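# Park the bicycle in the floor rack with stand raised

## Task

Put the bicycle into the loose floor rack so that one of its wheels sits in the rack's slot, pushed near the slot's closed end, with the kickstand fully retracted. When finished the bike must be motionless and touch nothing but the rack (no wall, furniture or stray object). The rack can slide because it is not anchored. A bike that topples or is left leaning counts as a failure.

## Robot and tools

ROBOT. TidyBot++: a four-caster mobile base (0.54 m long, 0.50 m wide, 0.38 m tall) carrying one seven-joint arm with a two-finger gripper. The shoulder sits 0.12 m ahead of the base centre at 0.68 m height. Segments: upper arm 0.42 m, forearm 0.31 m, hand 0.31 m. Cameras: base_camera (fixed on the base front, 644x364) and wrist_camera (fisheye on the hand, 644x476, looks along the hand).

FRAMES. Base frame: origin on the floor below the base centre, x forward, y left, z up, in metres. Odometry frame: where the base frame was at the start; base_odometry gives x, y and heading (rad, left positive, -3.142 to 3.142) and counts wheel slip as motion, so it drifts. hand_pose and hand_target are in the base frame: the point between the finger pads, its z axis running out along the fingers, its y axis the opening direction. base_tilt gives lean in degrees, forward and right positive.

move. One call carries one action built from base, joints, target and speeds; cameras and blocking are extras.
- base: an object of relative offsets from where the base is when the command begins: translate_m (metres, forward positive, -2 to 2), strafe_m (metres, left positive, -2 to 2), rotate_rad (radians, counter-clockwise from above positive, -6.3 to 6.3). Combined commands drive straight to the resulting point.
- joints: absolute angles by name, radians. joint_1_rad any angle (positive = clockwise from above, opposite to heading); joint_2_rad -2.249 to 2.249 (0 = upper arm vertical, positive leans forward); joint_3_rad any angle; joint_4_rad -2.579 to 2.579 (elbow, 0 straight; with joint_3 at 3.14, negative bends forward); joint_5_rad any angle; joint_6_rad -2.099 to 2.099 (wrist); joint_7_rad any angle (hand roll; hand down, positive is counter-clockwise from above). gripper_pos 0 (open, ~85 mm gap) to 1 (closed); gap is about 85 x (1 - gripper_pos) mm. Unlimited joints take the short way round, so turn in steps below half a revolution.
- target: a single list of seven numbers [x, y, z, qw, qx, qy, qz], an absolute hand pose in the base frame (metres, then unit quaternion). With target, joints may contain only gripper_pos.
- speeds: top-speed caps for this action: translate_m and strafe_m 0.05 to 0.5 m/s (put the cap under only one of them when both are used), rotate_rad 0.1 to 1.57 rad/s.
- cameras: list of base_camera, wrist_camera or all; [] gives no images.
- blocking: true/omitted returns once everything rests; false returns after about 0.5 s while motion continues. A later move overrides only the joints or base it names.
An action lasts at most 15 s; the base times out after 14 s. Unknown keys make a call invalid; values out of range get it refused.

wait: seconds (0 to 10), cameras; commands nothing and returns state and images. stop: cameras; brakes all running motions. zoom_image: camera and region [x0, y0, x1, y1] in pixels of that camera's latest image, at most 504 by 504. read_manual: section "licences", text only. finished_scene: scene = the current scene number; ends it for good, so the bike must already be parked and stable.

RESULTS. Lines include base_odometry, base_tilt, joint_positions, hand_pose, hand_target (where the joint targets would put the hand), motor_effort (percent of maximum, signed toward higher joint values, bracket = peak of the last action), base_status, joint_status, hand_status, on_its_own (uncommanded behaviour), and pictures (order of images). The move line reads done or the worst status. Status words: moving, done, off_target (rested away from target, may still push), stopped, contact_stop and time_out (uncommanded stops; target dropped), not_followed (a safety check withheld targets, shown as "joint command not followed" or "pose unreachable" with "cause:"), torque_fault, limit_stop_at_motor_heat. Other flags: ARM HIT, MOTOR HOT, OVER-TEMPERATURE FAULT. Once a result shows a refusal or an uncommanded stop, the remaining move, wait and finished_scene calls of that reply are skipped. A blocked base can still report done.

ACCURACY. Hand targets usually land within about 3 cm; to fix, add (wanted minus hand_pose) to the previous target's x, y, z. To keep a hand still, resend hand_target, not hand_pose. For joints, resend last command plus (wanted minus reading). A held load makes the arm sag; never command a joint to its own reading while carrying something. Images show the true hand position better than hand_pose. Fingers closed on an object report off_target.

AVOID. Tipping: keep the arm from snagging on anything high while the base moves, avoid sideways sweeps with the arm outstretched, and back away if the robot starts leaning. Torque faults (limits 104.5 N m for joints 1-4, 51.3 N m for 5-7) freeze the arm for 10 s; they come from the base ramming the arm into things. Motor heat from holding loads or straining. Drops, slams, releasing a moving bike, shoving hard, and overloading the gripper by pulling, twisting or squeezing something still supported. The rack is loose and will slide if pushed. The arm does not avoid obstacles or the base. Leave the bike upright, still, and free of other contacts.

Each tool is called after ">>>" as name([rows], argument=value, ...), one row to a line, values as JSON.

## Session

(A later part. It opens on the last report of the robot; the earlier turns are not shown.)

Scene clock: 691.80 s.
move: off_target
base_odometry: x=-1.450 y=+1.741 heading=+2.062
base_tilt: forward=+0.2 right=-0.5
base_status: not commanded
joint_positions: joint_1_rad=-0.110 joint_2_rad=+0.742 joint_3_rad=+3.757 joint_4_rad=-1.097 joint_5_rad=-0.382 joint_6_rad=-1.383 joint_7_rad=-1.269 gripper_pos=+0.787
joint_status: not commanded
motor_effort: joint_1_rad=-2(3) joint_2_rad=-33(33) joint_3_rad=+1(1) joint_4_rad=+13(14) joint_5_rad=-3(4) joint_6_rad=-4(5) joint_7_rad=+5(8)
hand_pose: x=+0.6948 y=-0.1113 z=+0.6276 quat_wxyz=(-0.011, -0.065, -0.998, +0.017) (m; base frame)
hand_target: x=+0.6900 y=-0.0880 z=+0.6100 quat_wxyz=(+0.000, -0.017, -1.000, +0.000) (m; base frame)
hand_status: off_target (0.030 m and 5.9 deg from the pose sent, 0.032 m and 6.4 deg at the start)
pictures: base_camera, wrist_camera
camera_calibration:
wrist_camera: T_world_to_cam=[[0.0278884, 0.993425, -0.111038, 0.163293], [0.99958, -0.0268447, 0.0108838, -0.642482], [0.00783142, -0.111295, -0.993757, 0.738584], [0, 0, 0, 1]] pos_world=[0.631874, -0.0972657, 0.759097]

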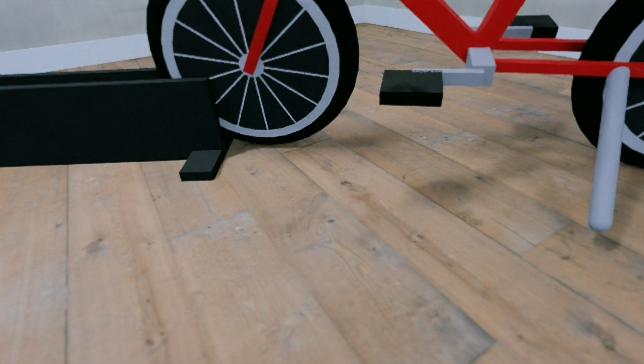

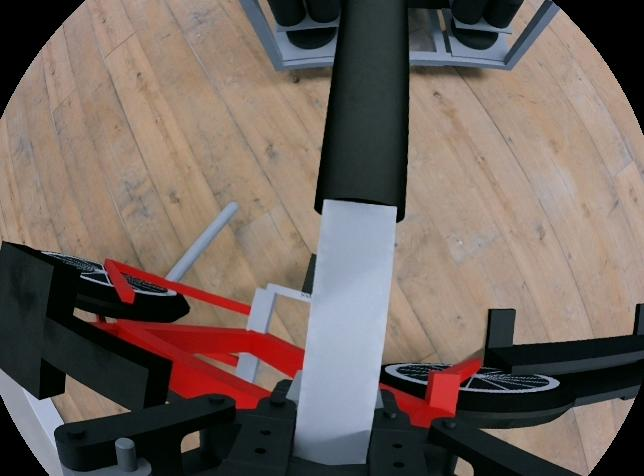

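>>> move(base={"translate_m":0.007,"strafe_m":0.1}, speeds={"strafe_m":0.08})

>>> zoom_image(camera="wrist_camera", region=[400, 280, 644, 476])

>>> zoom_image(camera="base_camera", region=[0, 0, 360, 240])

Scene clock: 694.70 s.
move: done
base_odometry: x=-1.541 y=+1.700 heading=+2.062
base_tilt: forward=+0.2 right=-0.5
base_status: done
joint_positions: joint_1_rad=-0.015 joint_2_rad=+0.739 joint_3_rad=+3.807 joint_4_rad=-1.134 joint_5_rad=-0.382 joint_6_rad=-1.383 joint_7_rad=-1.249 gripper_pos=+0.788
joint_status: not commanded
motor_effort: joint_1_rad=-21(23) joint_2_rad=-34(35) joint_3_rad=-7(9) joint_4_rad=+19(20) joint_5_rad=-5(9) joint_6_rad=-1(3) joint_7_rad=+5(5)
hand_pose: x=+0.6623 y=-0.1860 z=+0.6240 quat_wxyz=(+0.003, -0.128, -0.991, +0.028) (m; base frame)
hand_target: x=+0.6900 y=-0.0880 z=+0.6100 quat_wxyz=(+0.000, -0.017, -1.000, +0.000) (m; base frame)
hand_status: not commanded
pictures: base_camera, wrist_camera
camera_calibration:
wrist_camera: T_world_to_cam=[[0.149968, 0.979767, -0.132539, 0.167946], [0.988093, -0.153185, -0.0143541, -0.61213], [-0.0343666, -0.128808, -0.991074, 0.749933], [0, 0, 0, 1]] pos_world=[0.605428, -0.161719, 0.756712]

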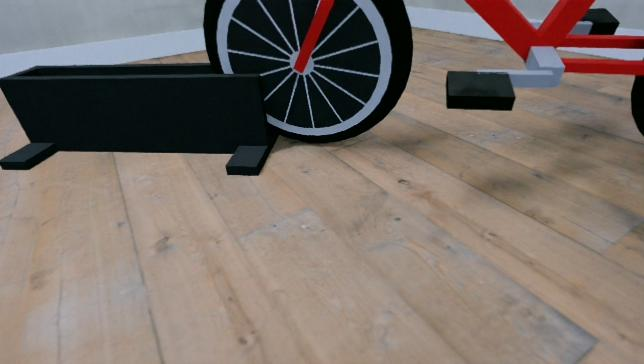

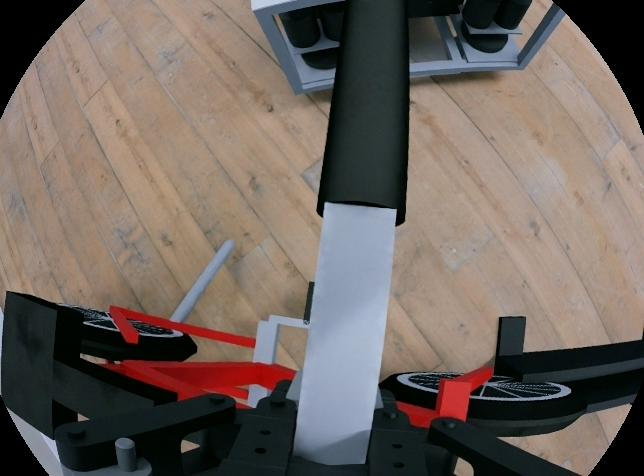

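Scaled by 2.066.

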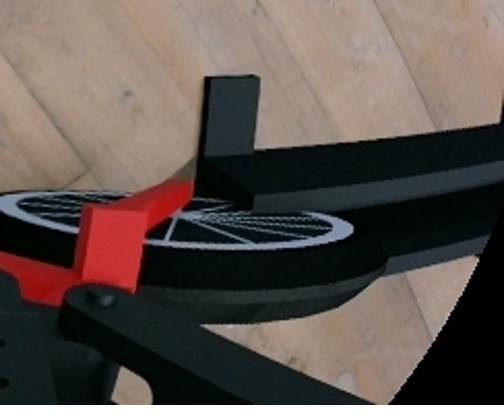

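Scaled by 1.400.

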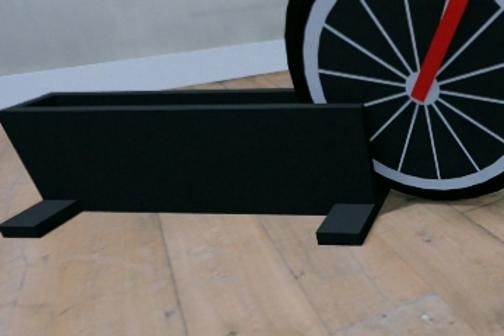

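>>> move(base={"translate_m":-0.01,"strafe_m":-0.12}, speeds={"strafe_m":0.1})

>>> zoom_image(camera="wrist_camera", region=[400, 280, 644, 476])

Scene clock: 699.73 s.
move: done
base_odometry: x=-1.431 y=+1.748 heading=+2.062
base_tilt: forward=+0.2 right=-0.5
base_status: done
joint_positions: joint_1_rad=-0.149 joint_2_rad=+0.731 joint_3_rad=+3.778 joint_4_rad=-1.132 joint_5_rad=-0.384 joint_6_rad=-1.382 joint_7_rad=-1.244 gripper_pos=+0.788
joint_status: not commanded
motor_effort: joint_1_rad=+3(21) joint_2_rad=-31(35) joint_3_rad=+3(7) joint_4_rad=+13(21) joint_5_rad=-4(6) joint_6_rad=+1(4) joint_7_rad=+3(11)
hand_pose: x=+0.6858 y=-0.0977 z=+0.6252 quat_wxyz=(-0.003, -0.048, -0.999, +0.017) (m; base frame)
hand_target: x=+0.6900 y=-0.0880 z=+0.6100 quat_wxyz=(+0.000, -0.017, -1.000, +0.000) (m; base frame)
hand_status: not commanded
pictures: base_camera, wrist_camera
camera_calibration:
wrist_camera: T_world_to_cam=[[-0.00763269, 0.993788, -0.11103, 0.17411], [0.999956, 0.00697136, -0.00634337, -0.61931], [-0.00552993, -0.111073, -0.993797, 0.746979], [0, 0, 0, 1]] pos_world=[0.624742, -0.0857417, 0.757748]

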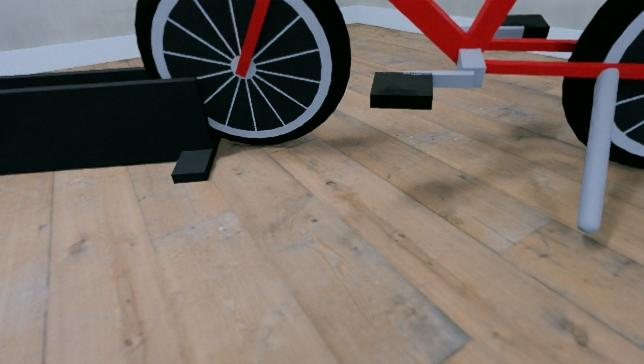

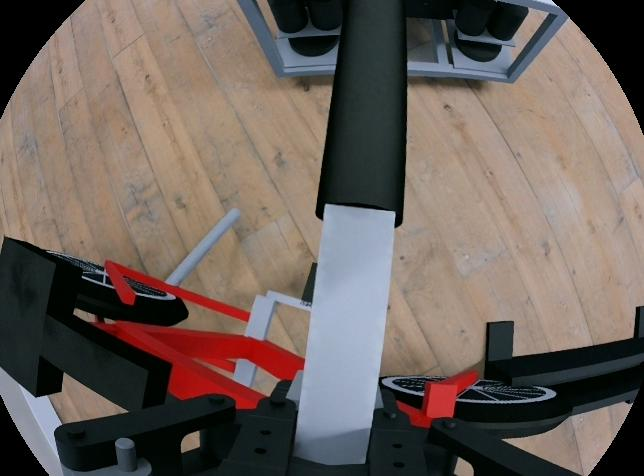

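Scaled by 2.066.

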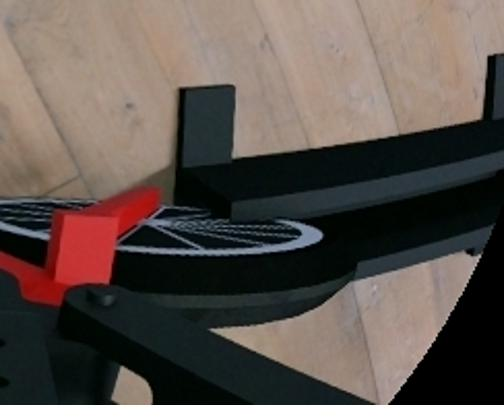

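>>> move(target=[0.695,-0.088,0.61,0,0.0523,-0.9986,0])

>>> zoom_image(camera="wrist_camera", region=[400, 280, 644, 476])

Scene clock: 705.03 s.
move: off_target
base_odometry: x=-1.431 y=+1.748 heading=+2.062
base_tilt: forward=+0.2 right=-0.5
base_status: not commanded
joint_positions: joint_1_rad=-0.118 joint_2_rad=+0.738 joint_3_rad=+3.759 joint_4_rad=-1.111 joint_5_rad=-0.384 joint_6_rad=-1.380 joint_7_rad=-1.150 gripper_pos=+0.788
joint_status: not commanded
motor_effort: joint_1_rad=-1(4) joint_2_rad=-34(35) joint_3_rad=+2(3) joint_4_rad=+15(17) joint_5_rad=-1(5) joint_6_rad=-1(4) joint_7_rad=+5(9)
hand_pose: x=+0.6916 y=-0.1070 z=+0.6256 quat_wxyz=(-0.007, -0.005, -1.000, +0.015) (m; base frame)
hand_target: x=+0.6950 y=-0.0880 z=+0.6100 quat_wxyz=(+0.000, +0.052, -0.999, +0.000) (m; base frame)
hand_status: off_target (0.025 m and 6.9 deg from the pose sent, 0.020 m and 11.7 deg at the start)
pictures: base_camera, wrist_camera
camera_calibration:
wrist_camera: T_world_to_cam=[[-0.0918204, 0.989903, -0.10799, 0.239412], [0.995701, 0.0925997, 0.002214, -0.61825], [0.0121915, -0.107323, -0.994149, 0.734793], [0, 0, 0, 1]] pos_world=[0.628617, -0.100884, 0.757717]

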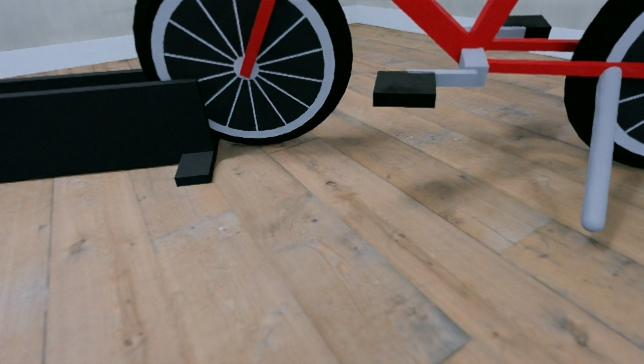

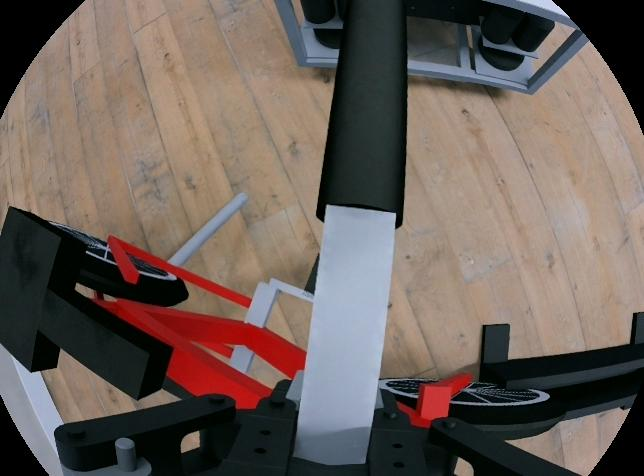

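Scaled by 2.066.

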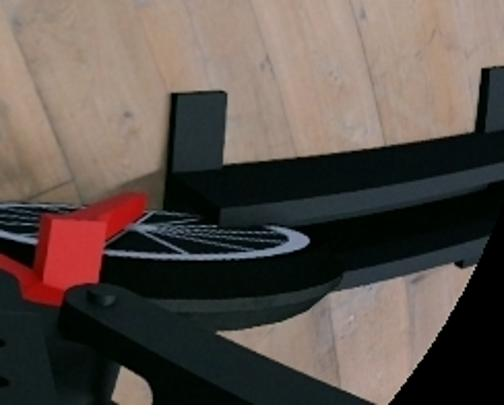

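>>> move(target=[0.697,-0.085,0.67,0,0.0523,-0.9986,0], cameras=["base_camera"])

>>> zoom_image(camera="base_camera", region=[0, 0, 360, 240])

Scene clock: 709.87 s.
move: off_target
base_odometry: x=-1.431 y=+1.748 heading=+2.062
base_tilt: forward=+0.2 right=-0.5
base_status: not commanded
joint_positions: joint_1_rad=-0.082 joint_2_rad=+0.781 joint_3_rad=+3.730 joint_4_rad=-1.000 joint_5_rad=-0.375 joint_6_rad=-1.452 joint_7_rad=-1.150 gripper_pos=+0.788
joint_status: not commanded
motor_effort: joint_1_rad=-2(3) joint_2_rad=-50(50) joint_3_rad=+3(3) joint_4_rad=+21(21) joint_5_rad=-1(4) joint_6_rad=-4(4) joint_7_rad=+6(6)
hand_pose: x=+0.7054 y=-0.1093 z=+0.6300 quat_wxyz=(+0.002, +0.009, -1.000, +0.015) (m; base frame)
hand_target: x=+0.6970 y=-0.0850 z=+0.6700 quat_wxyz=(+0.000, +0.052, -0.999, +0.000) (m; base frame)
hand_status: off_target (0.048 m and 5.3 deg from the pose sent, 0.050 m and 6.9 deg at the start)
pictures: base_camera

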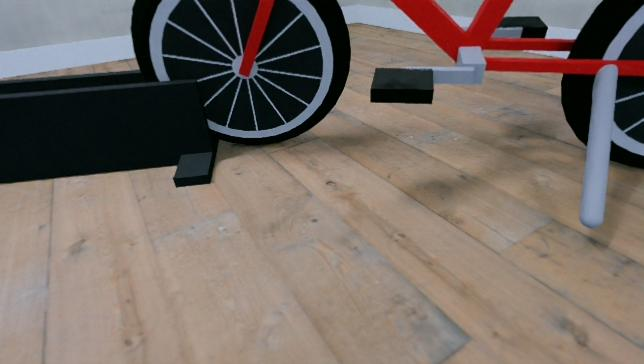

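Scaled by 1.400.

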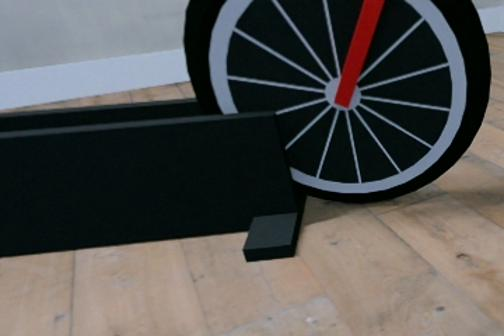

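>>> move(target=[0.697,-0.085,0.71,0,0.0523,-0.9986,0], cameras=["base_camera"])

>>> zoom_image(camera="base_camera", region=[0, 0, 360, 240])

Scene clock: 711.53 s.
move: off_target
base_odometry: x=-1.431 y=+1.748 heading=+2.061
base_tilt: forward=+0.2 right=-0.5
base_status: not commanded
joint_positions: joint_1_rad=-0.044 joint_2_rad=+0.825 joint_3_rad=+3.696 joint_4_rad=-0.891 joint_5_rad=-0.355 joint_6_rad=-1.552 joint_7_rad=-1.150 gripper_pos=+0.788
joint_status: not commanded
motor_effort: joint_1_rad=-3(4) joint_2_rad=-60(61) joint_3_rad=+3(3) joint_4_rad=+23(24) joint_5_rad=-3(3) joint_6_rad=-7(8) joint_7_rad=+8(8)
hand_pose: x=+0.7074 y=-0.1105 z=+0.6328 quat_wxyz=(+0.027, +0.022, -0.999, +0.012) (m; base frame)
hand_target: x=+0.6970 y=-0.0850 z=+0.7100 quat_wxyz=(+0.000, +0.052, -0.999, +0.000) (m; base frame)
hand_status: off_target (0.082 m and 4.9 deg from the pose sent, 0.084 m and 5.3 deg at the start)
pictures: base_camera

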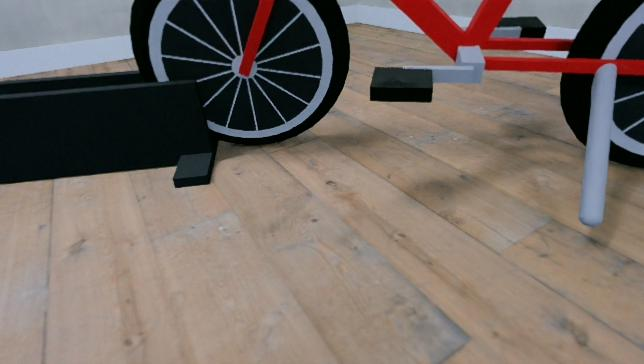

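Scaled by 1.400.

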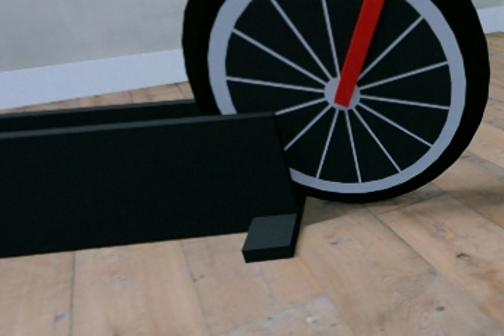

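>>> move(base={"translate_m":-0.004,"strafe_m":0.07}, speeds={"strafe_m":0.06})

>>> zoom_image(camera="base_camera", region=[0, 0, 360, 240])

>>> zoom_image(camera="wrist_camera", region=[400, 280, 644, 476])

Scene clock: 713.97 s.
move: done
base_odometry: x=-1.490 y=+1.711 heading=+2.061
base_tilt: forward=+0.3 right=-0.5
base_status: done
joint_positions: joint_1_rad=+0.030 joint_2_rad=+0.831 joint_3_rad=+3.695 joint_4_rad=-0.890 joint_5_rad=-0.334 joint_6_rad=-1.578 joint_7_rad=-1.150 gripper_pos=+0.788
joint_status: not commanded
motor_effort: joint_1_rad=-14(17) joint_2_rad=-60(62) joint_3_rad=-1(3) joint_4_rad=+27(29) joint_5_rad=-4(7) joint_6_rad=-5(8) joint_7_rad=+4(8)
hand_pose: x=+0.6876 y=-0.1556 z=+0.6303 quat_wxyz=(+0.046, -0.014, -0.999, +0.015) (m; base frame)
hand_target: x=+0.6970 y=-0.0850 z=+0.7100 quat_wxyz=(+0.000, +0.052, -0.999, +0.000) (m; base frame)
hand_status: not commanded
pictures: base_camera, wrist_camera
camera_calibration:
wrist_camera: T_world_to_cam=[[-0.0832463, 0.991761, -0.0973699, 0.275294], [0.991831, 0.072981, -0.104617, -0.542908], [-0.0966493, -0.105284, -0.989734, 0.806646], [0, 0, 0, 1]] pos_world=[0.639352, -0.148477, 0.768373]

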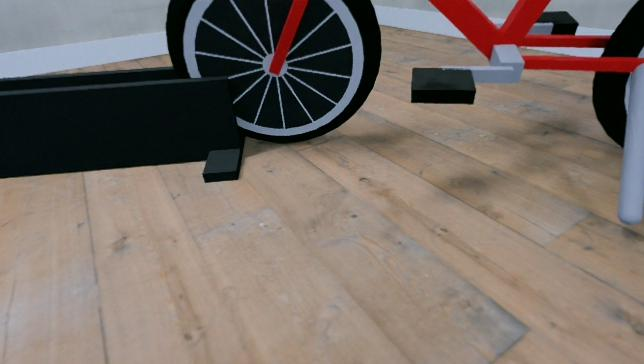

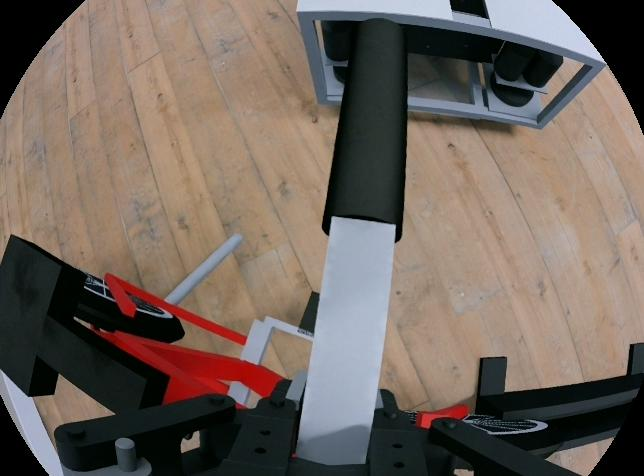

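Scaled by 1.400.

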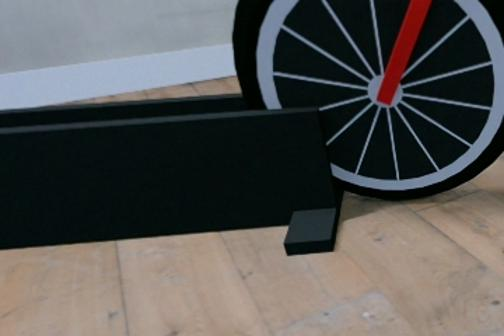

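Scaled by 2.066.

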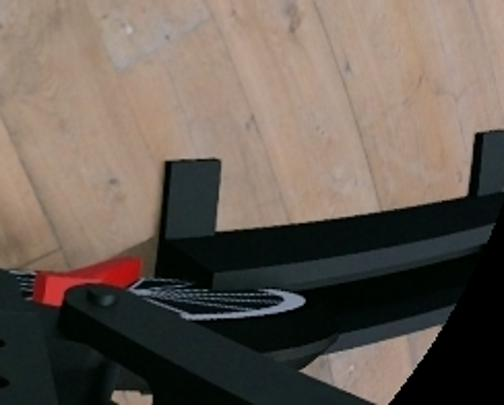

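>>> zoom_image(camera="base_camera", region=[160, 40, 320, 200])

>>> zoom_image(camera="wrist_camera", region=[440, 340, 600, 476])

Scaled by 3.150.

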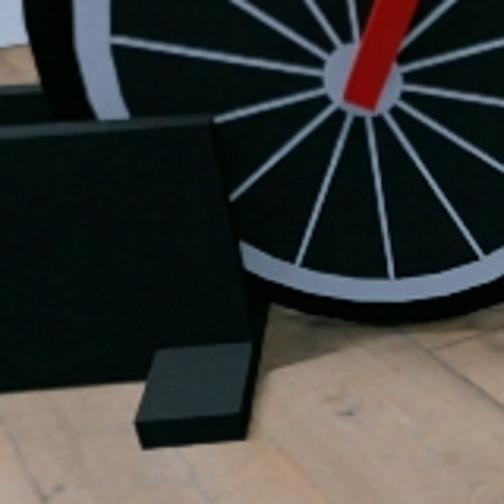

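Scaled by 3.150.

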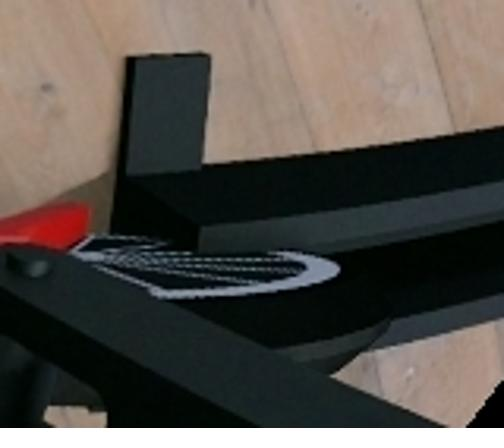

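>>> move(target=[0.697,-0.085,0.75,0,0.0523,-0.9986,0])

>>> zoom_image(camera="base_camera", region=[160, 0, 400, 200])

Scene clock: 718.20 s.
move: off_target
base_odometry: x=-1.490 y=+1.711 heading=+2.061
base_tilt: forward=+0.2 right=-0.5
base_status: not commanded
joint_positions: joint_1_rad=+0.064 joint_2_rad=+0.887 joint_3_rad=+3.669 joint_4_rad=-0.756 joint_5_rad=-0.319 joint_6_rad=-1.679 joint_7_rad=-1.155 gripper_pos=+0.788
joint_status: not commanded
motor_effort: joint_1_rad=-14(15) joint_2_rad=-71(71) joint_3_rad=-1(2) joint_4_rad=+29(30) joint_5_rad=-5(6) joint_6_rad=-9(10) joint_7_rad=+7(7)
hand_pose: x=+0.6951 y=-0.1580 z=+0.6340 quat_wxyz=(+0.066, -0.003, -0.998, +0.015) (m; base frame)
hand_target: x=+0.6970 y=-0.0850 z=+0.7500 quat_wxyz=(+0.000, +0.052, -0.999, +0.000) (m; base frame)
hand_status: off_target (0.137 m and 10.0 deg from the pose sent, 0.139 m and 9.5 deg at the start)
pictures: base_camera, wrist_camera
camera_calibration:
wrist_camera: T_world_to_cam=[[-0.109361, 0.989675, -0.0926512, 0.293468], [0.984991, 0.0953758, -0.143862, -0.51662], [-0.13354, -0.106994, -0.985251, 0.833308], [0, 0, 0, 1]] pos_world=[0.65224, -0.152007, 0.773886]

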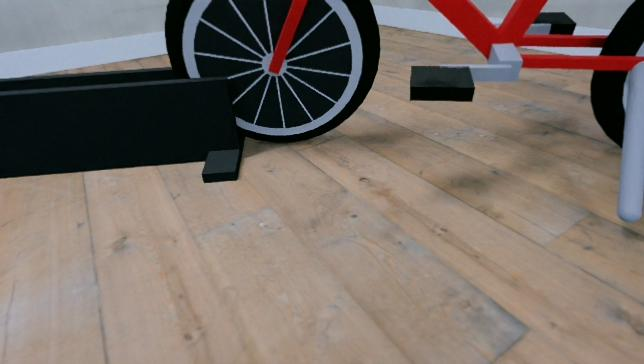

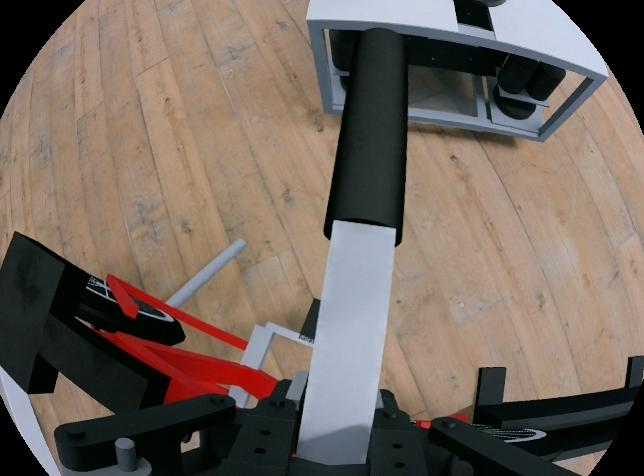

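Scaled by 2.100.

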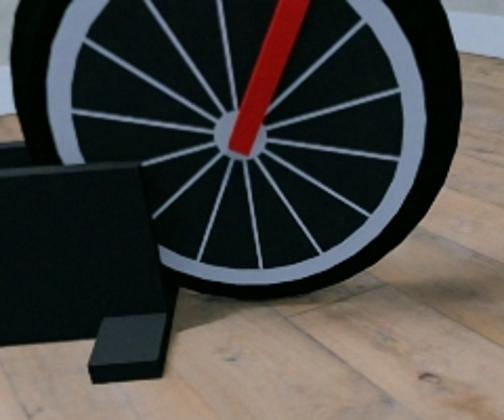

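>>> move(target=[0.697,-0.085,0.80,0,0.0523,-0.9986,0], cameras=["base_camera"])

>>> zoom_image(camera="base_camera", region=[160, 0, 400, 200])

Scene clock: 721.63 s.
move: off_target
base_odometry: x=-1.490 y=+1.711 heading=+2.061
base_tilt: forward=+0.2 right=-0.5
base_status: not commanded
joint_positions: joint_1_rad=+0.150 joint_2_rad=+1.013 joint_3_rad=+3.535 joint_4_rad=-0.441 joint_5_rad=-0.245 joint_6_rad=-1.889 joint_7_rad=-1.217 gripper_pos=+0.788
joint_status: not commanded
motor_effort: joint_1_rad=-14(15) joint_2_rad=-83(85) joint_3_rad=-5(5) joint_4_rad=+31(32) joint_5_rad=-8(9) joint_6_rad=-13(13) joint_7_rad=+6(8)
hand_pose: x=+0.7109 y=-0.1589 z=+0.6404 quat_wxyz=(+0.096, +0.008, -0.995, +0.013) (m; base frame)
hand_target: x=+0.6970 y=-0.0850 z=+0.8000 quat_wxyz=(+0.000, +0.052, -0.999, +0.000) (m; base frame)
hand_status: off_target (0.176 m and 12.2 deg from the pose sent, 0.181 m and 10.0 deg at the start)
pictures: base_camera

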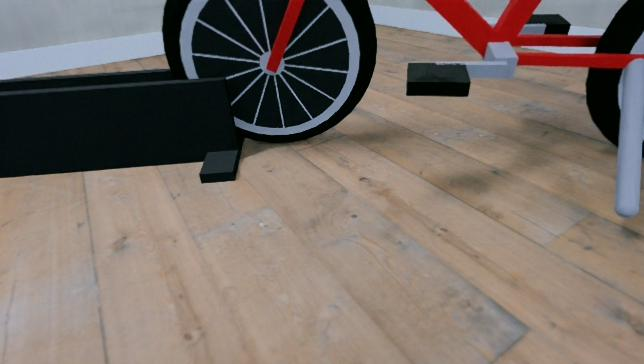

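Scaled by 2.100.

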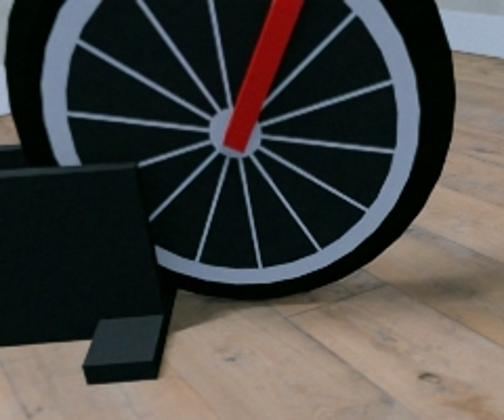

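>>> move(target=[0.69,-0.115,0.63,0,0.0523,-0.9986,0], cameras=[])

>>> move(base={"translate_m":0.06,"strafe_m":-0.04}, target=[0.635,-0.115,0.63,0,0.0523,-0.9986,0], cameras=[])

>>> move(base={"translate_m":0.06}, target=[0.58,-0.115,0.63,0,0.0523,-0.9986,0], cameras=[])

>>> move(base={"translate_m":0.06}, target=[0.52,-0.115,0.63,0,0.0523,-0.9986,0])

>>> zoom_image(camera="wrist_camera", region=[400, 280, 644, 476])

Scene clock: 725.40 s.
move: off_target
base_odometry: x=-1.490 y=+1.711 heading=+2.061
base_tilt: forward=+0.2 right=-0.5
base_status: not commanded
joint_positions: joint_1_rad=-0.008 joint_2_rad=+0.766 joint_3_rad=+3.717 joint_4_rad=-1.061 joint_5_rad=-0.328 joint_6_rad=-1.508 joint_7_rad=-1.143 gripper_pos=+0.788
joint_status: not commanded
motor_effort: joint_1_rad=-6(13) joint_2_rad=-38(85) joint_3_rad=+0(5) joint_4_rad=+20(32) joint_5_rad=+0(10) joint_6_rad=+2(14) joint_7_rad=+8(9)
hand_pose: x=+0.6540 y=-0.1495 z=+0.6217 quat_wxyz=(+0.057, -0.029, -0.998, +0.008) (m; base frame)
hand_target: x=+0.6900 y=-0.1150 z=+0.6300 quat_wxyz=(+0.000, +0.052, -0.999, +0.000) (m; base frame)
hand_status: off_target (0.051 m and 11.4 deg from the pose sent, 0.050 m and 12.2 deg at the start)
pictures: none
No camera images: "cameras" was empty.

Scene clock: 726.67 s.
move: off_target
base_odometry: x=-1.483 y=+1.783 heading=+2.061
base_tilt: forward=+0.2 right=-0.5
base_status: done
joint_positions: joint_1_rad=-0.116 joint_2_rad=+0.644 joint_3_rad=+3.771 joint_4_rad=-1.295 joint_5_rad=-0.329 joint_6_rad=-1.371 joint_7_rad=-1.064 gripper_pos=+0.788
joint_status: not commanded
motor_effort: joint_1_rad=+0(7) joint_2_rad=-34(39) joint_3_rad=+2(3) joint_4_rad=+16(20) joint_5_rad=+0(3) joint_6_rad=-1(3) joint_7_rad=+7(9)
hand_pose: x=+0.6215 y=-0.1237 z=+0.6249 quat_wxyz=(+0.033, +0.004, -0.999, +0.006) (m; base frame)
hand_target: x=+0.6350 y=-0.1150 z=+0.6300 quat_wxyz=(+0.000, +0.052, -0.999, +0.000) (m; base frame)
hand_status: off_target (0.017 m and 6.8 deg from the pose sent, 0.040 m and 11.4 deg at the start)
pictures: none
No camera images: "cameras" was empty.

Scene clock: 727.87 s.
move: off_target
base_odometry: x=-1.512 y=+1.836 heading=+2.061
base_tilt: forward=+0.2 right=-0.6
base_status: done
joint_positions: joint_1_rad=-0.172 joint_2_rad=+0.530 joint_3_rad=+3.829 joint_4_rad=-1.501 joint_5_rad=-0.324 joint_6_rad=-1.273 joint_7_rad=-1.004 gripper_pos=+0.788
joint_status: not commanded
motor_effort: joint_1_rad=-2(3) joint_2_rad=-30(35) joint_3_rad=+1(3) joint_4_rad=+15(18) joint_5_rad=-4(6) joint_6_rad=-3(3) joint_7_rad=+5(7)
hand_pose: x=+0.5730 y=-0.1216 z=+0.6258 quat_wxyz=(+0.022, +0.006, -1.000, -0.001) (m; base frame)
hand_target: x=+0.5800 y=-0.1150 z=+0.6300 quat_wxyz=(+0.000, +0.052, -0.999, +0.000) (m; base frame)
hand_status: off_target (0.010 m and 5.9 deg from the pose sent, 0.043 m and 6.8 deg at the start)
pictures: none
No camera images: "cameras" was empty.

Scene clock: 729.13 s.
move: off_target
base_odometry: x=-1.540 y=+1.889 heading=+2.061
base_tilt: forward=+0.2 right=-0.5
base_status: done
joint_positions: joint_1_rad=-0.199 joint_2_rad=+0.398 joint_3_rad=+3.837 joint_4_rad=-1.698 joint_5_rad=-0.268 joint_6_rad=-1.182 joint_7_rad=-0.991 gripper_pos=+0.788
joint_status: not commanded
motor_effort: joint_1_rad=-1(2) joint_2_rad=-25(30) joint_3_rad=+0(1) joint_4_rad=+15(17) joint_5_rad=-4(7) joint_6_rad=-3(4) joint_7_rad=+5(5)
hand_pose: x=+0.5171 y=-0.1190 z=+0.6261 quat_wxyz=(+0.017, +0.005, -1.000, -0.007) (m; base frame)
hand_target: x=+0.5200 y=-0.1150 z=+0.6300 quat_wxyz=(+0.000, +0.052, -0.999, +0.000) (m; base frame)
hand_status: off_target (0.006 m and 5.8 deg from the pose sent, 0.054 m and 5.9 deg at the start)
pictures: base_camera, wrist_camera
camera_calibration:
wrist_camera: T_world_to_cam=[[-0.115782, 0.991473, -0.0597919, 0.21769], [0.992686, 0.113432, -0.0413171, -0.412098], [-0.0341825, -0.0641384, -0.997355, 0.76723], [0, 0, 0, 1]] pos_world=[0.460514, -0.11988, 0.76119]

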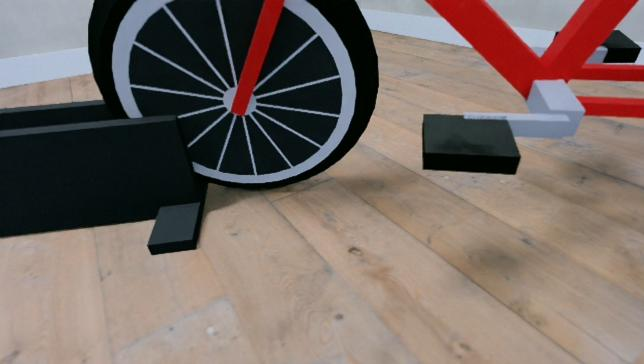

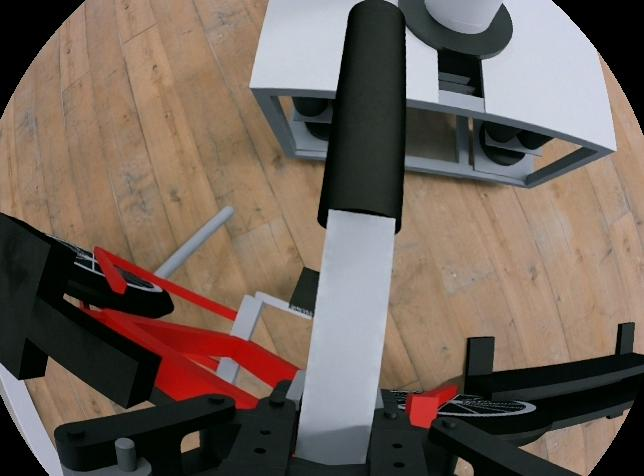

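Scaled by 2.066.

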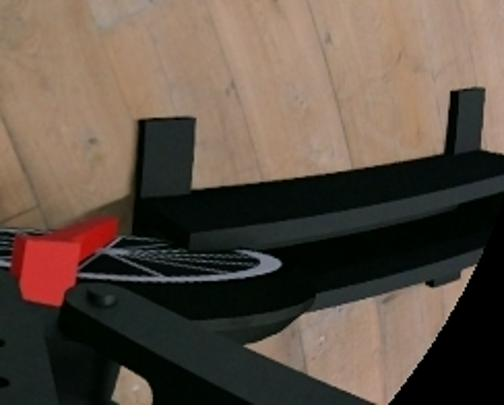

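>>> zoom_image(camera="base_camera", region=[80, 60, 300, 260])

Scaled by 2.291.

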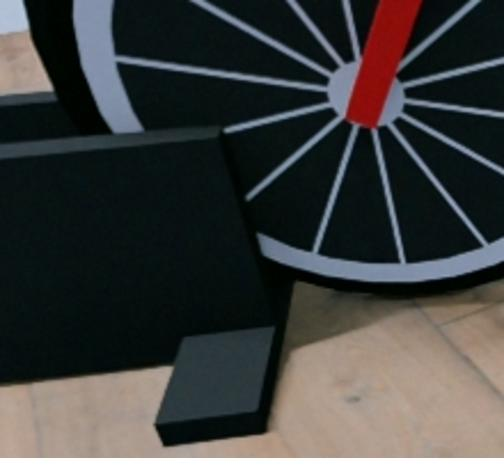

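>>> move(target=[0.52,-0.115,0.70,0,0.0523,-0.9986,0], cameras=["base_camera"])

>>> zoom_image(camera="base_camera", region=[80, 60, 300, 260])

Scene clock: 731.20 s.
move: off_target
base_odometry: x=-1.540 y=+1.889 heading=+2.061
base_tilt: forward=+0.2 right=-0.5
base_status: not commanded
joint_positions: joint_1_rad=-0.151 joint_2_rad=+0.418 joint_3_rad=+3.767 joint_4_rad=-1.638 joint_5_rad=-0.224 joint_6_rad=-1.235 joint_7_rad=-1.006 gripper_pos=+0.788
joint_status: not commanded
motor_effort: joint_1_rad=-3(4) joint_2_rad=-49(49) joint_3_rad=+3(3) joint_4_rad=+27(27) joint_5_rad=+3(4) joint_6_rad=-8(8) joint_7_rad=+9(9)
hand_pose: x=+0.5210 y=-0.1211 z=+0.6300 quat_wxyz=(+0.037, +0.021, -0.999, -0.002) (m; base frame)
hand_target: x=+0.5200 y=-0.1150 z=+0.7000 quat_wxyz=(+0.000, +0.052, -0.999, +0.000) (m; base frame)
hand_status: off_target (0.070 m and 5.5 deg from the pose sent, 0.074 m and 5.8 deg at the start)
pictures: base_camera

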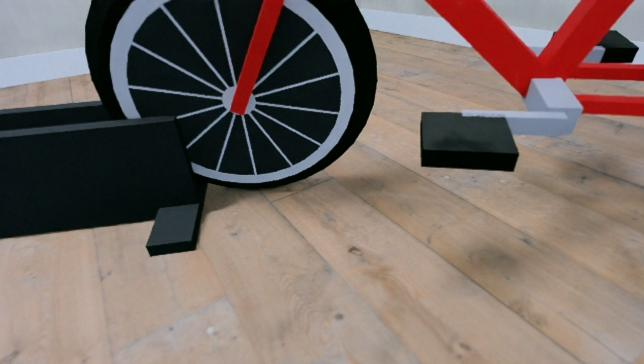

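Scaled by 2.291.

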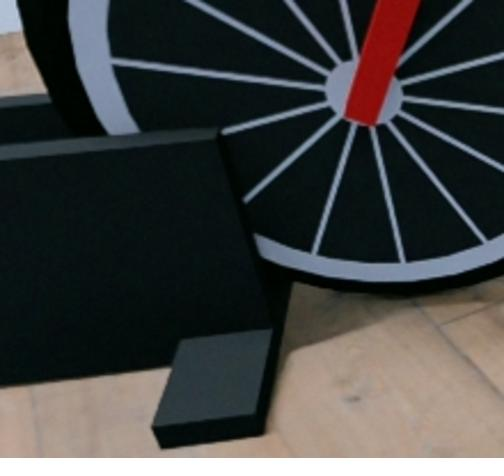

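>>> move(target=[0.52,-0.115,0.76,0,0.0523,-0.9986,0], cameras=["base_camera"])

>>> zoom_image(camera="base_camera", region=[80, 60, 300, 260])

Scene clock: 732.93 s.
move: off_target
base_odometry: x=-1.540 y=+1.889 heading=+2.061
base_tilt: forward=+0.3 right=-0.5
base_status: not commanded
joint_positions: joint_1_rad=-0.112 joint_2_rad=+0.473 joint_3_rad=+3.699 joint_4_rad=-1.516 joint_5_rad=-0.181 joint_6_rad=-1.392 joint_7_rad=-1.010 gripper_pos=+0.788
joint_status: not commanded
motor_effort: joint_1_rad=-2(4) joint_2_rad=-65(66) joint_3_rad=+6(7) joint_4_rad=+34(36) joint_5_rad=+3(5) joint_6_rad=-12(13) joint_7_rad=+6(9)
hand_pose: x=+0.5218 y=-0.1135 z=+0.6411 quat_wxyz=(+0.090, +0.049, -0.995, -0.008) (m; base frame)
hand_target: x=+0.5200 y=-0.1150 z=+0.7600 quat_wxyz=(+0.000, +0.052, -0.999, +0.000) (m; base frame)
hand_status: off_target (0.119 m and 10.4 deg from the pose sent, 0.130 m and 5.5 deg at the start)
pictures: base_camera

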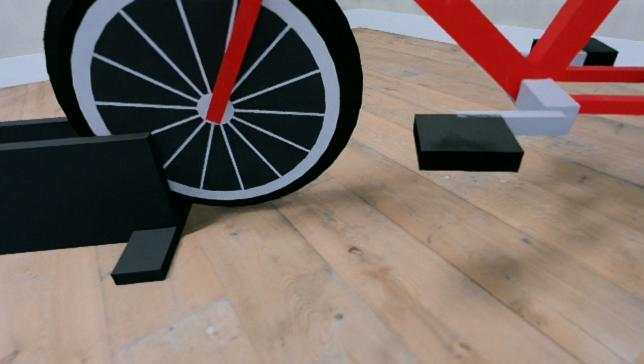

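Scaled by 2.291.

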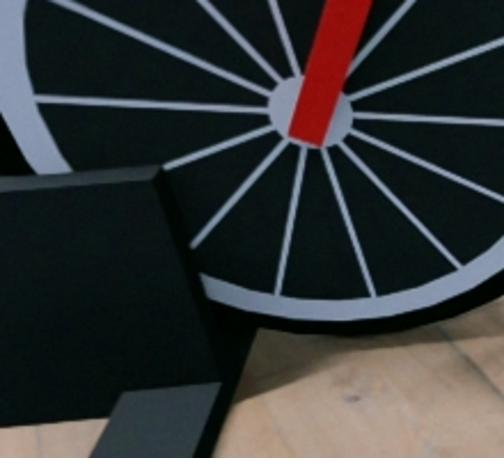

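>>> move(base={"translate_m":-0.002,"strafe_m":0.08}, speeds={"strafe_m":0.08})

>>> zoom_image(camera="base_camera", region=[0, 60, 300, 300])

Scene clock: 735.57 s.
move: done
base_odometry: x=-1.610 y=+1.850 heading=+2.061
base_tilt: forward=+0.2 right=-0.5
base_status: done
joint_positions: joint_1_rad=-0.102 joint_2_rad=+0.474 joint_3_rad=+3.693 joint_4_rad=-1.512 joint_5_rad=-0.171 joint_6_rad=-1.420 joint_7_rad=-1.013 gripper_pos=+0.788
joint_status: not commanded
motor_effort: joint_1_rad=-2(6) joint_2_rad=-62(68) joint_3_rad=+7(8) joint_4_rad=+35(38) joint_5_rad=+3(4) joint_6_rad=-9(14) joint_7_rad=+5(6)
hand_pose: x=+0.5137 y=-0.1143 z=+0.6431 quat_wxyz=(+0.103, +0.046, -0.994, -0.012) (m; base frame)
hand_target: x=+0.5200 y=-0.1150 z=+0.7600 quat_wxyz=(+0.000, +0.052, -0.999, +0.000) (m; base frame)
hand_status: not commanded
pictures: base_camera, wrist_camera
camera_calibration:
wrist_camera: T_world_to_cam=[[-0.205433, 0.978444, -0.0210712, 0.233337], [0.95793, 0.196623, -0.209066, -0.273335], [-0.200416, -0.0631337, -0.977675, 0.857242], [0, 0, 0, 1]] pos_world=[0.481576, -0.120443, 0.785876]

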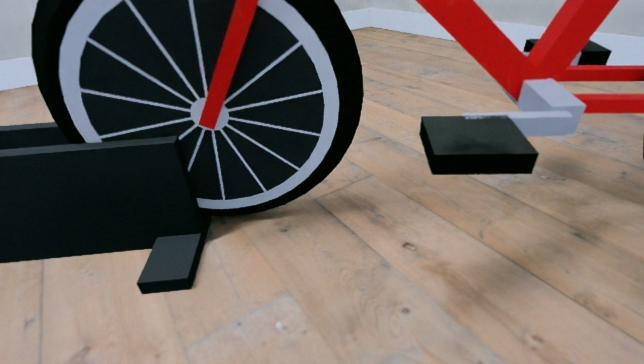

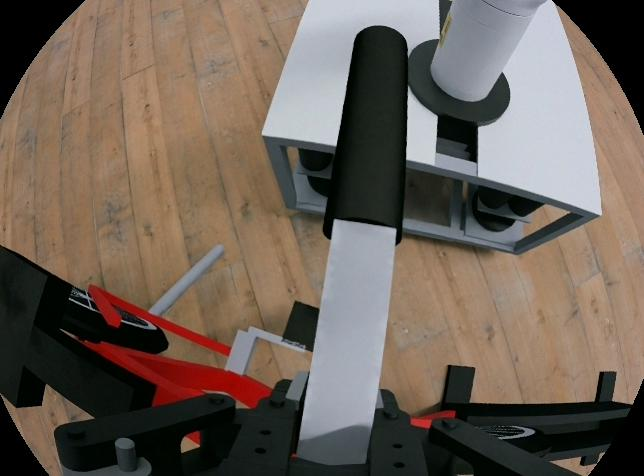

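Scaled by 1.680.

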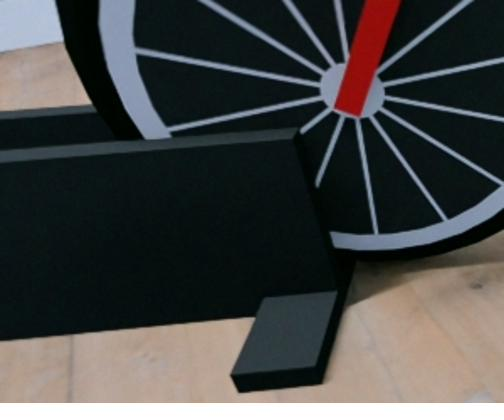

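>>> move(base={"translate_m":-0.005,"strafe_m":0.12}, speeds={"strafe_m":0.1})

>>> zoom_image(camera="base_camera", region=[0, 60, 300, 300])

Scene clock: 738.60 s.
move: done
base_odometry: x=-1.714 y=+1.789 heading=+2.061
base_tilt: forward=+0.2 right=-0.5
base_status: done
joint_positions: joint_1_rad=-0.110 joint_2_rad=+0.466 joint_3_rad=+3.684 joint_4_rad=-1.509 joint_5_rad=-0.166 joint_6_rad=-1.440 joint_7_rad=-1.013 gripper_pos=+0.788
joint_status: not commanded
motor_effort: joint_1_rad=-1(6) joint_2_rad=-58(65) joint_3_rad=+8(9) joint_4_rad=+34(36) joint_5_rad=+5(7) joint_6_rad=-7(13) joint_7_rad=+4(5)
hand_pose: x=+0.5106 y=-0.1071 z=+0.6476 quat_wxyz=(+0.109, +0.055, -0.992, -0.015) (m; base frame)
hand_target: x=+0.5200 y=-0.1150 z=+0.7600 quat_wxyz=(+0.000, +0.052, -0.999, +0.000) (m; base frame)
hand_status: not commanded
pictures: base_camera, wrist_camera
camera_calibration:
wrist_camera: T_world_to_cam=[[-0.221851, 0.975017, -0.0111621, 0.227286], [0.952232, 0.214175, -0.217677, -0.260478], [-0.209848, -0.0589208, -0.975957, 0.865597], [0, 0, 0, 1]] pos_world=[0.480102, -0.114818, 0.790622]

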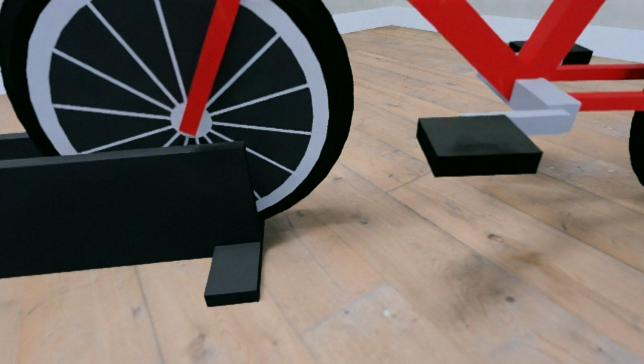

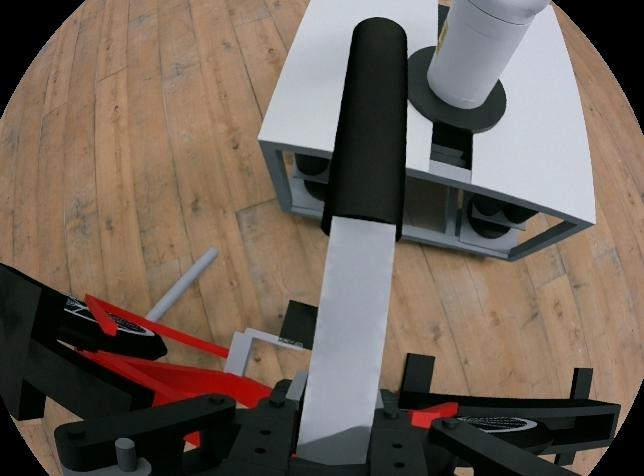

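Scaled by 1.680.

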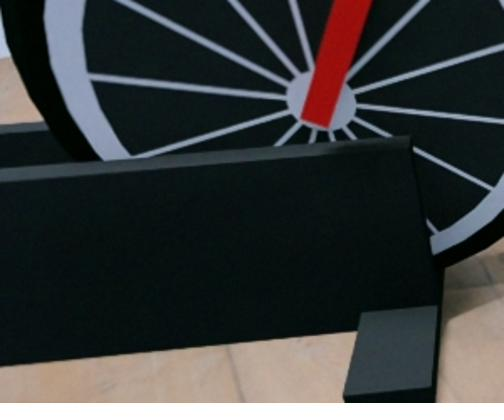

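>>> move(base={"translate_m":-0.01,"strafe_m":0.17}, speeds={"strafe_m":0.1})

>>> zoom_image(camera="wrist_camera", region=[340, 300, 644, 476])

Scene clock: 742.40 s.
move: done
base_odometry: x=-1.859 y=+1.700 heading=+2.061
base_tilt: forward=+0.2 right=-0.5
base_status: done
joint_positions: joint_1_rad=-0.120 joint_2_rad=+0.464 joint_3_rad=+3.675 joint_4_rad=-1.508 joint_5_rad=-0.162 joint_6_rad=-1.443 joint_7_rad=-1.013 gripper_pos=+0.788
joint_status: not commanded
motor_effort: joint_1_rad=+1(5) joint_2_rad=-59(63) joint_3_rad=+8(10) joint_4_rad=+36(37) joint_5_rad=+3(8) joint_6_rad=-7(10) joint_7_rad=+3(5)
hand_pose: x=+0.5116 y=-0.1008 z=+0.6482 quat_wxyz=(+0.109, +0.064, -0.992, -0.015) (m; base frame)
hand_target: x=+0.5200 y=-0.1150 z=+0.7600 quat_wxyz=(+0.000, +0.052, -0.999, +0.000) (m; base frame)
hand_status: not commanded
pictures: base_camera, wrist_camera
camera_calibration:
wrist_camera: T_world_to_cam=[[-0.239894, 0.970751, -0.00971887, 0.229276], [0.947772, 0.232024, -0.218846, -0.257818], [-0.21019, -0.061711, -0.975711, 0.866505], [0, 0, 0, 1]] pos_world=[0.481485, -0.109277, 0.791264]

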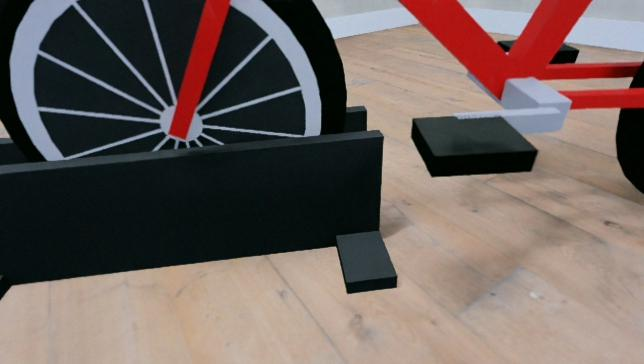

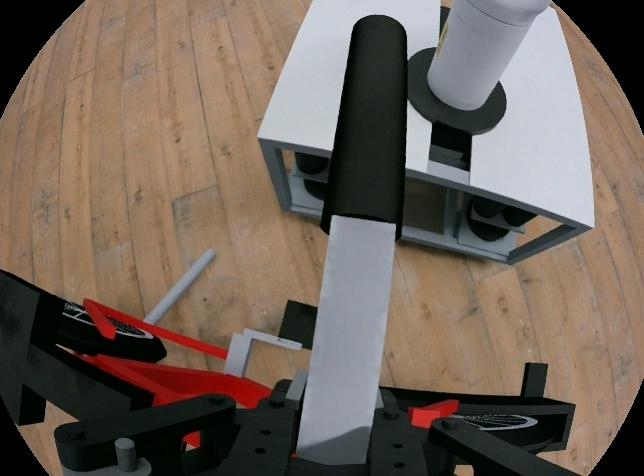

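Scaled by 1.658.

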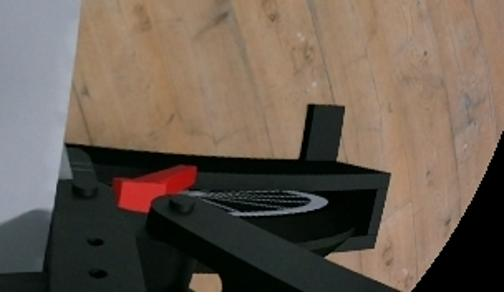

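>>> move(base={"translate_m":-0.004,"strafe_m":0.06}, speeds={"strafe_m":0.08})

>>> zoom_image(camera="wrist_camera", region=[400, 340, 600, 476])

Scene clock: 744.60 s.
move: done
base_odometry: x=-1.910 y=+1.668 heading=+2.061
base_tilt: forward=+0.3 right=-0.5
base_status: done
joint_positions: joint_1_rad=-0.121 joint_2_rad=+0.464 joint_3_rad=+3.672 joint_4_rad=-1.507 joint_5_rad=-0.159 joint_6_rad=-1.444 joint_7_rad=-1.014 gripper_pos=+0.788
joint_status: not commanded
motor_effort: joint_1_rad=+0(4) joint_2_rad=-61(62) joint_3_rad=+8(11) joint_4_rad=+35(38) joint_5_rad=+3(8) joint_6_rad=-7(9) joint_7_rad=+2(4)
hand_pose: x=+0.5116 y=-0.1001 z=+0.6485 quat_wxyz=(+0.110, +0.066, -0.992, -0.014) (m; base frame)
hand_target: x=+0.5200 y=-0.1150 z=+0.7600 quat_wxyz=(+0.000, +0.052, -0.999, +0.000) (m; base frame)
hand_status: not commanded
pictures: base_camera, wrist_camera
camera_calibration:
wrist_camera: T_world_to_cam=[[-0.24398, 0.969729, -0.00997201, 0.230706], [0.946588, 0.235897, -0.219825, -0.256305], [-0.210819, -0.0630724, -0.975488, 0.866878], [0, 0, 0, 1]] pos_world=[0.481657, -0.108585, 0.791588]

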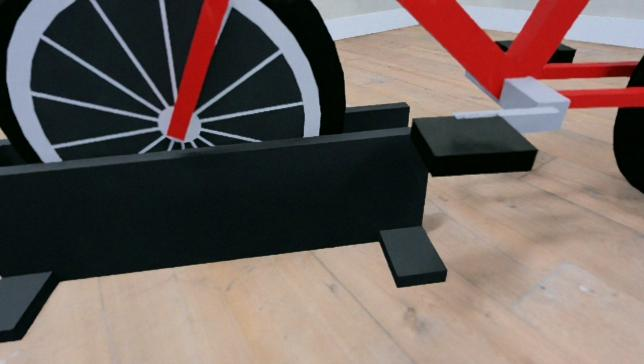

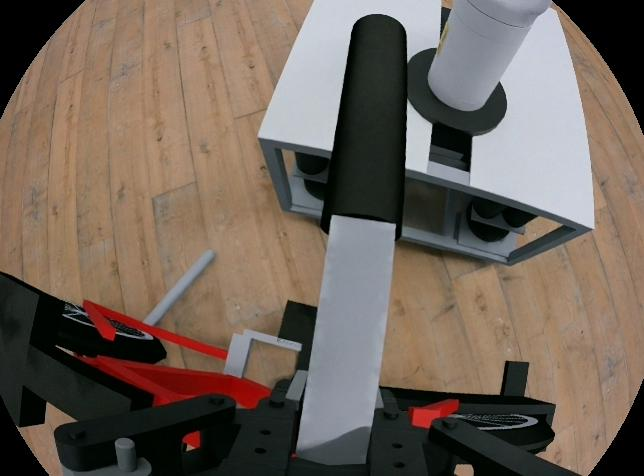

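Scaled by 2.520.

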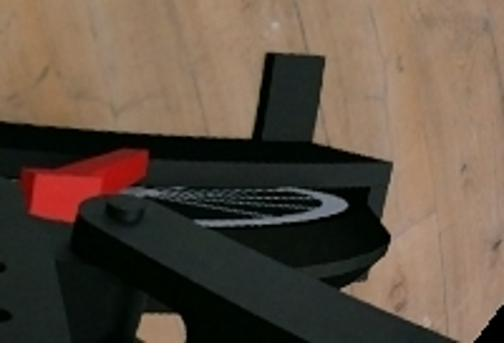

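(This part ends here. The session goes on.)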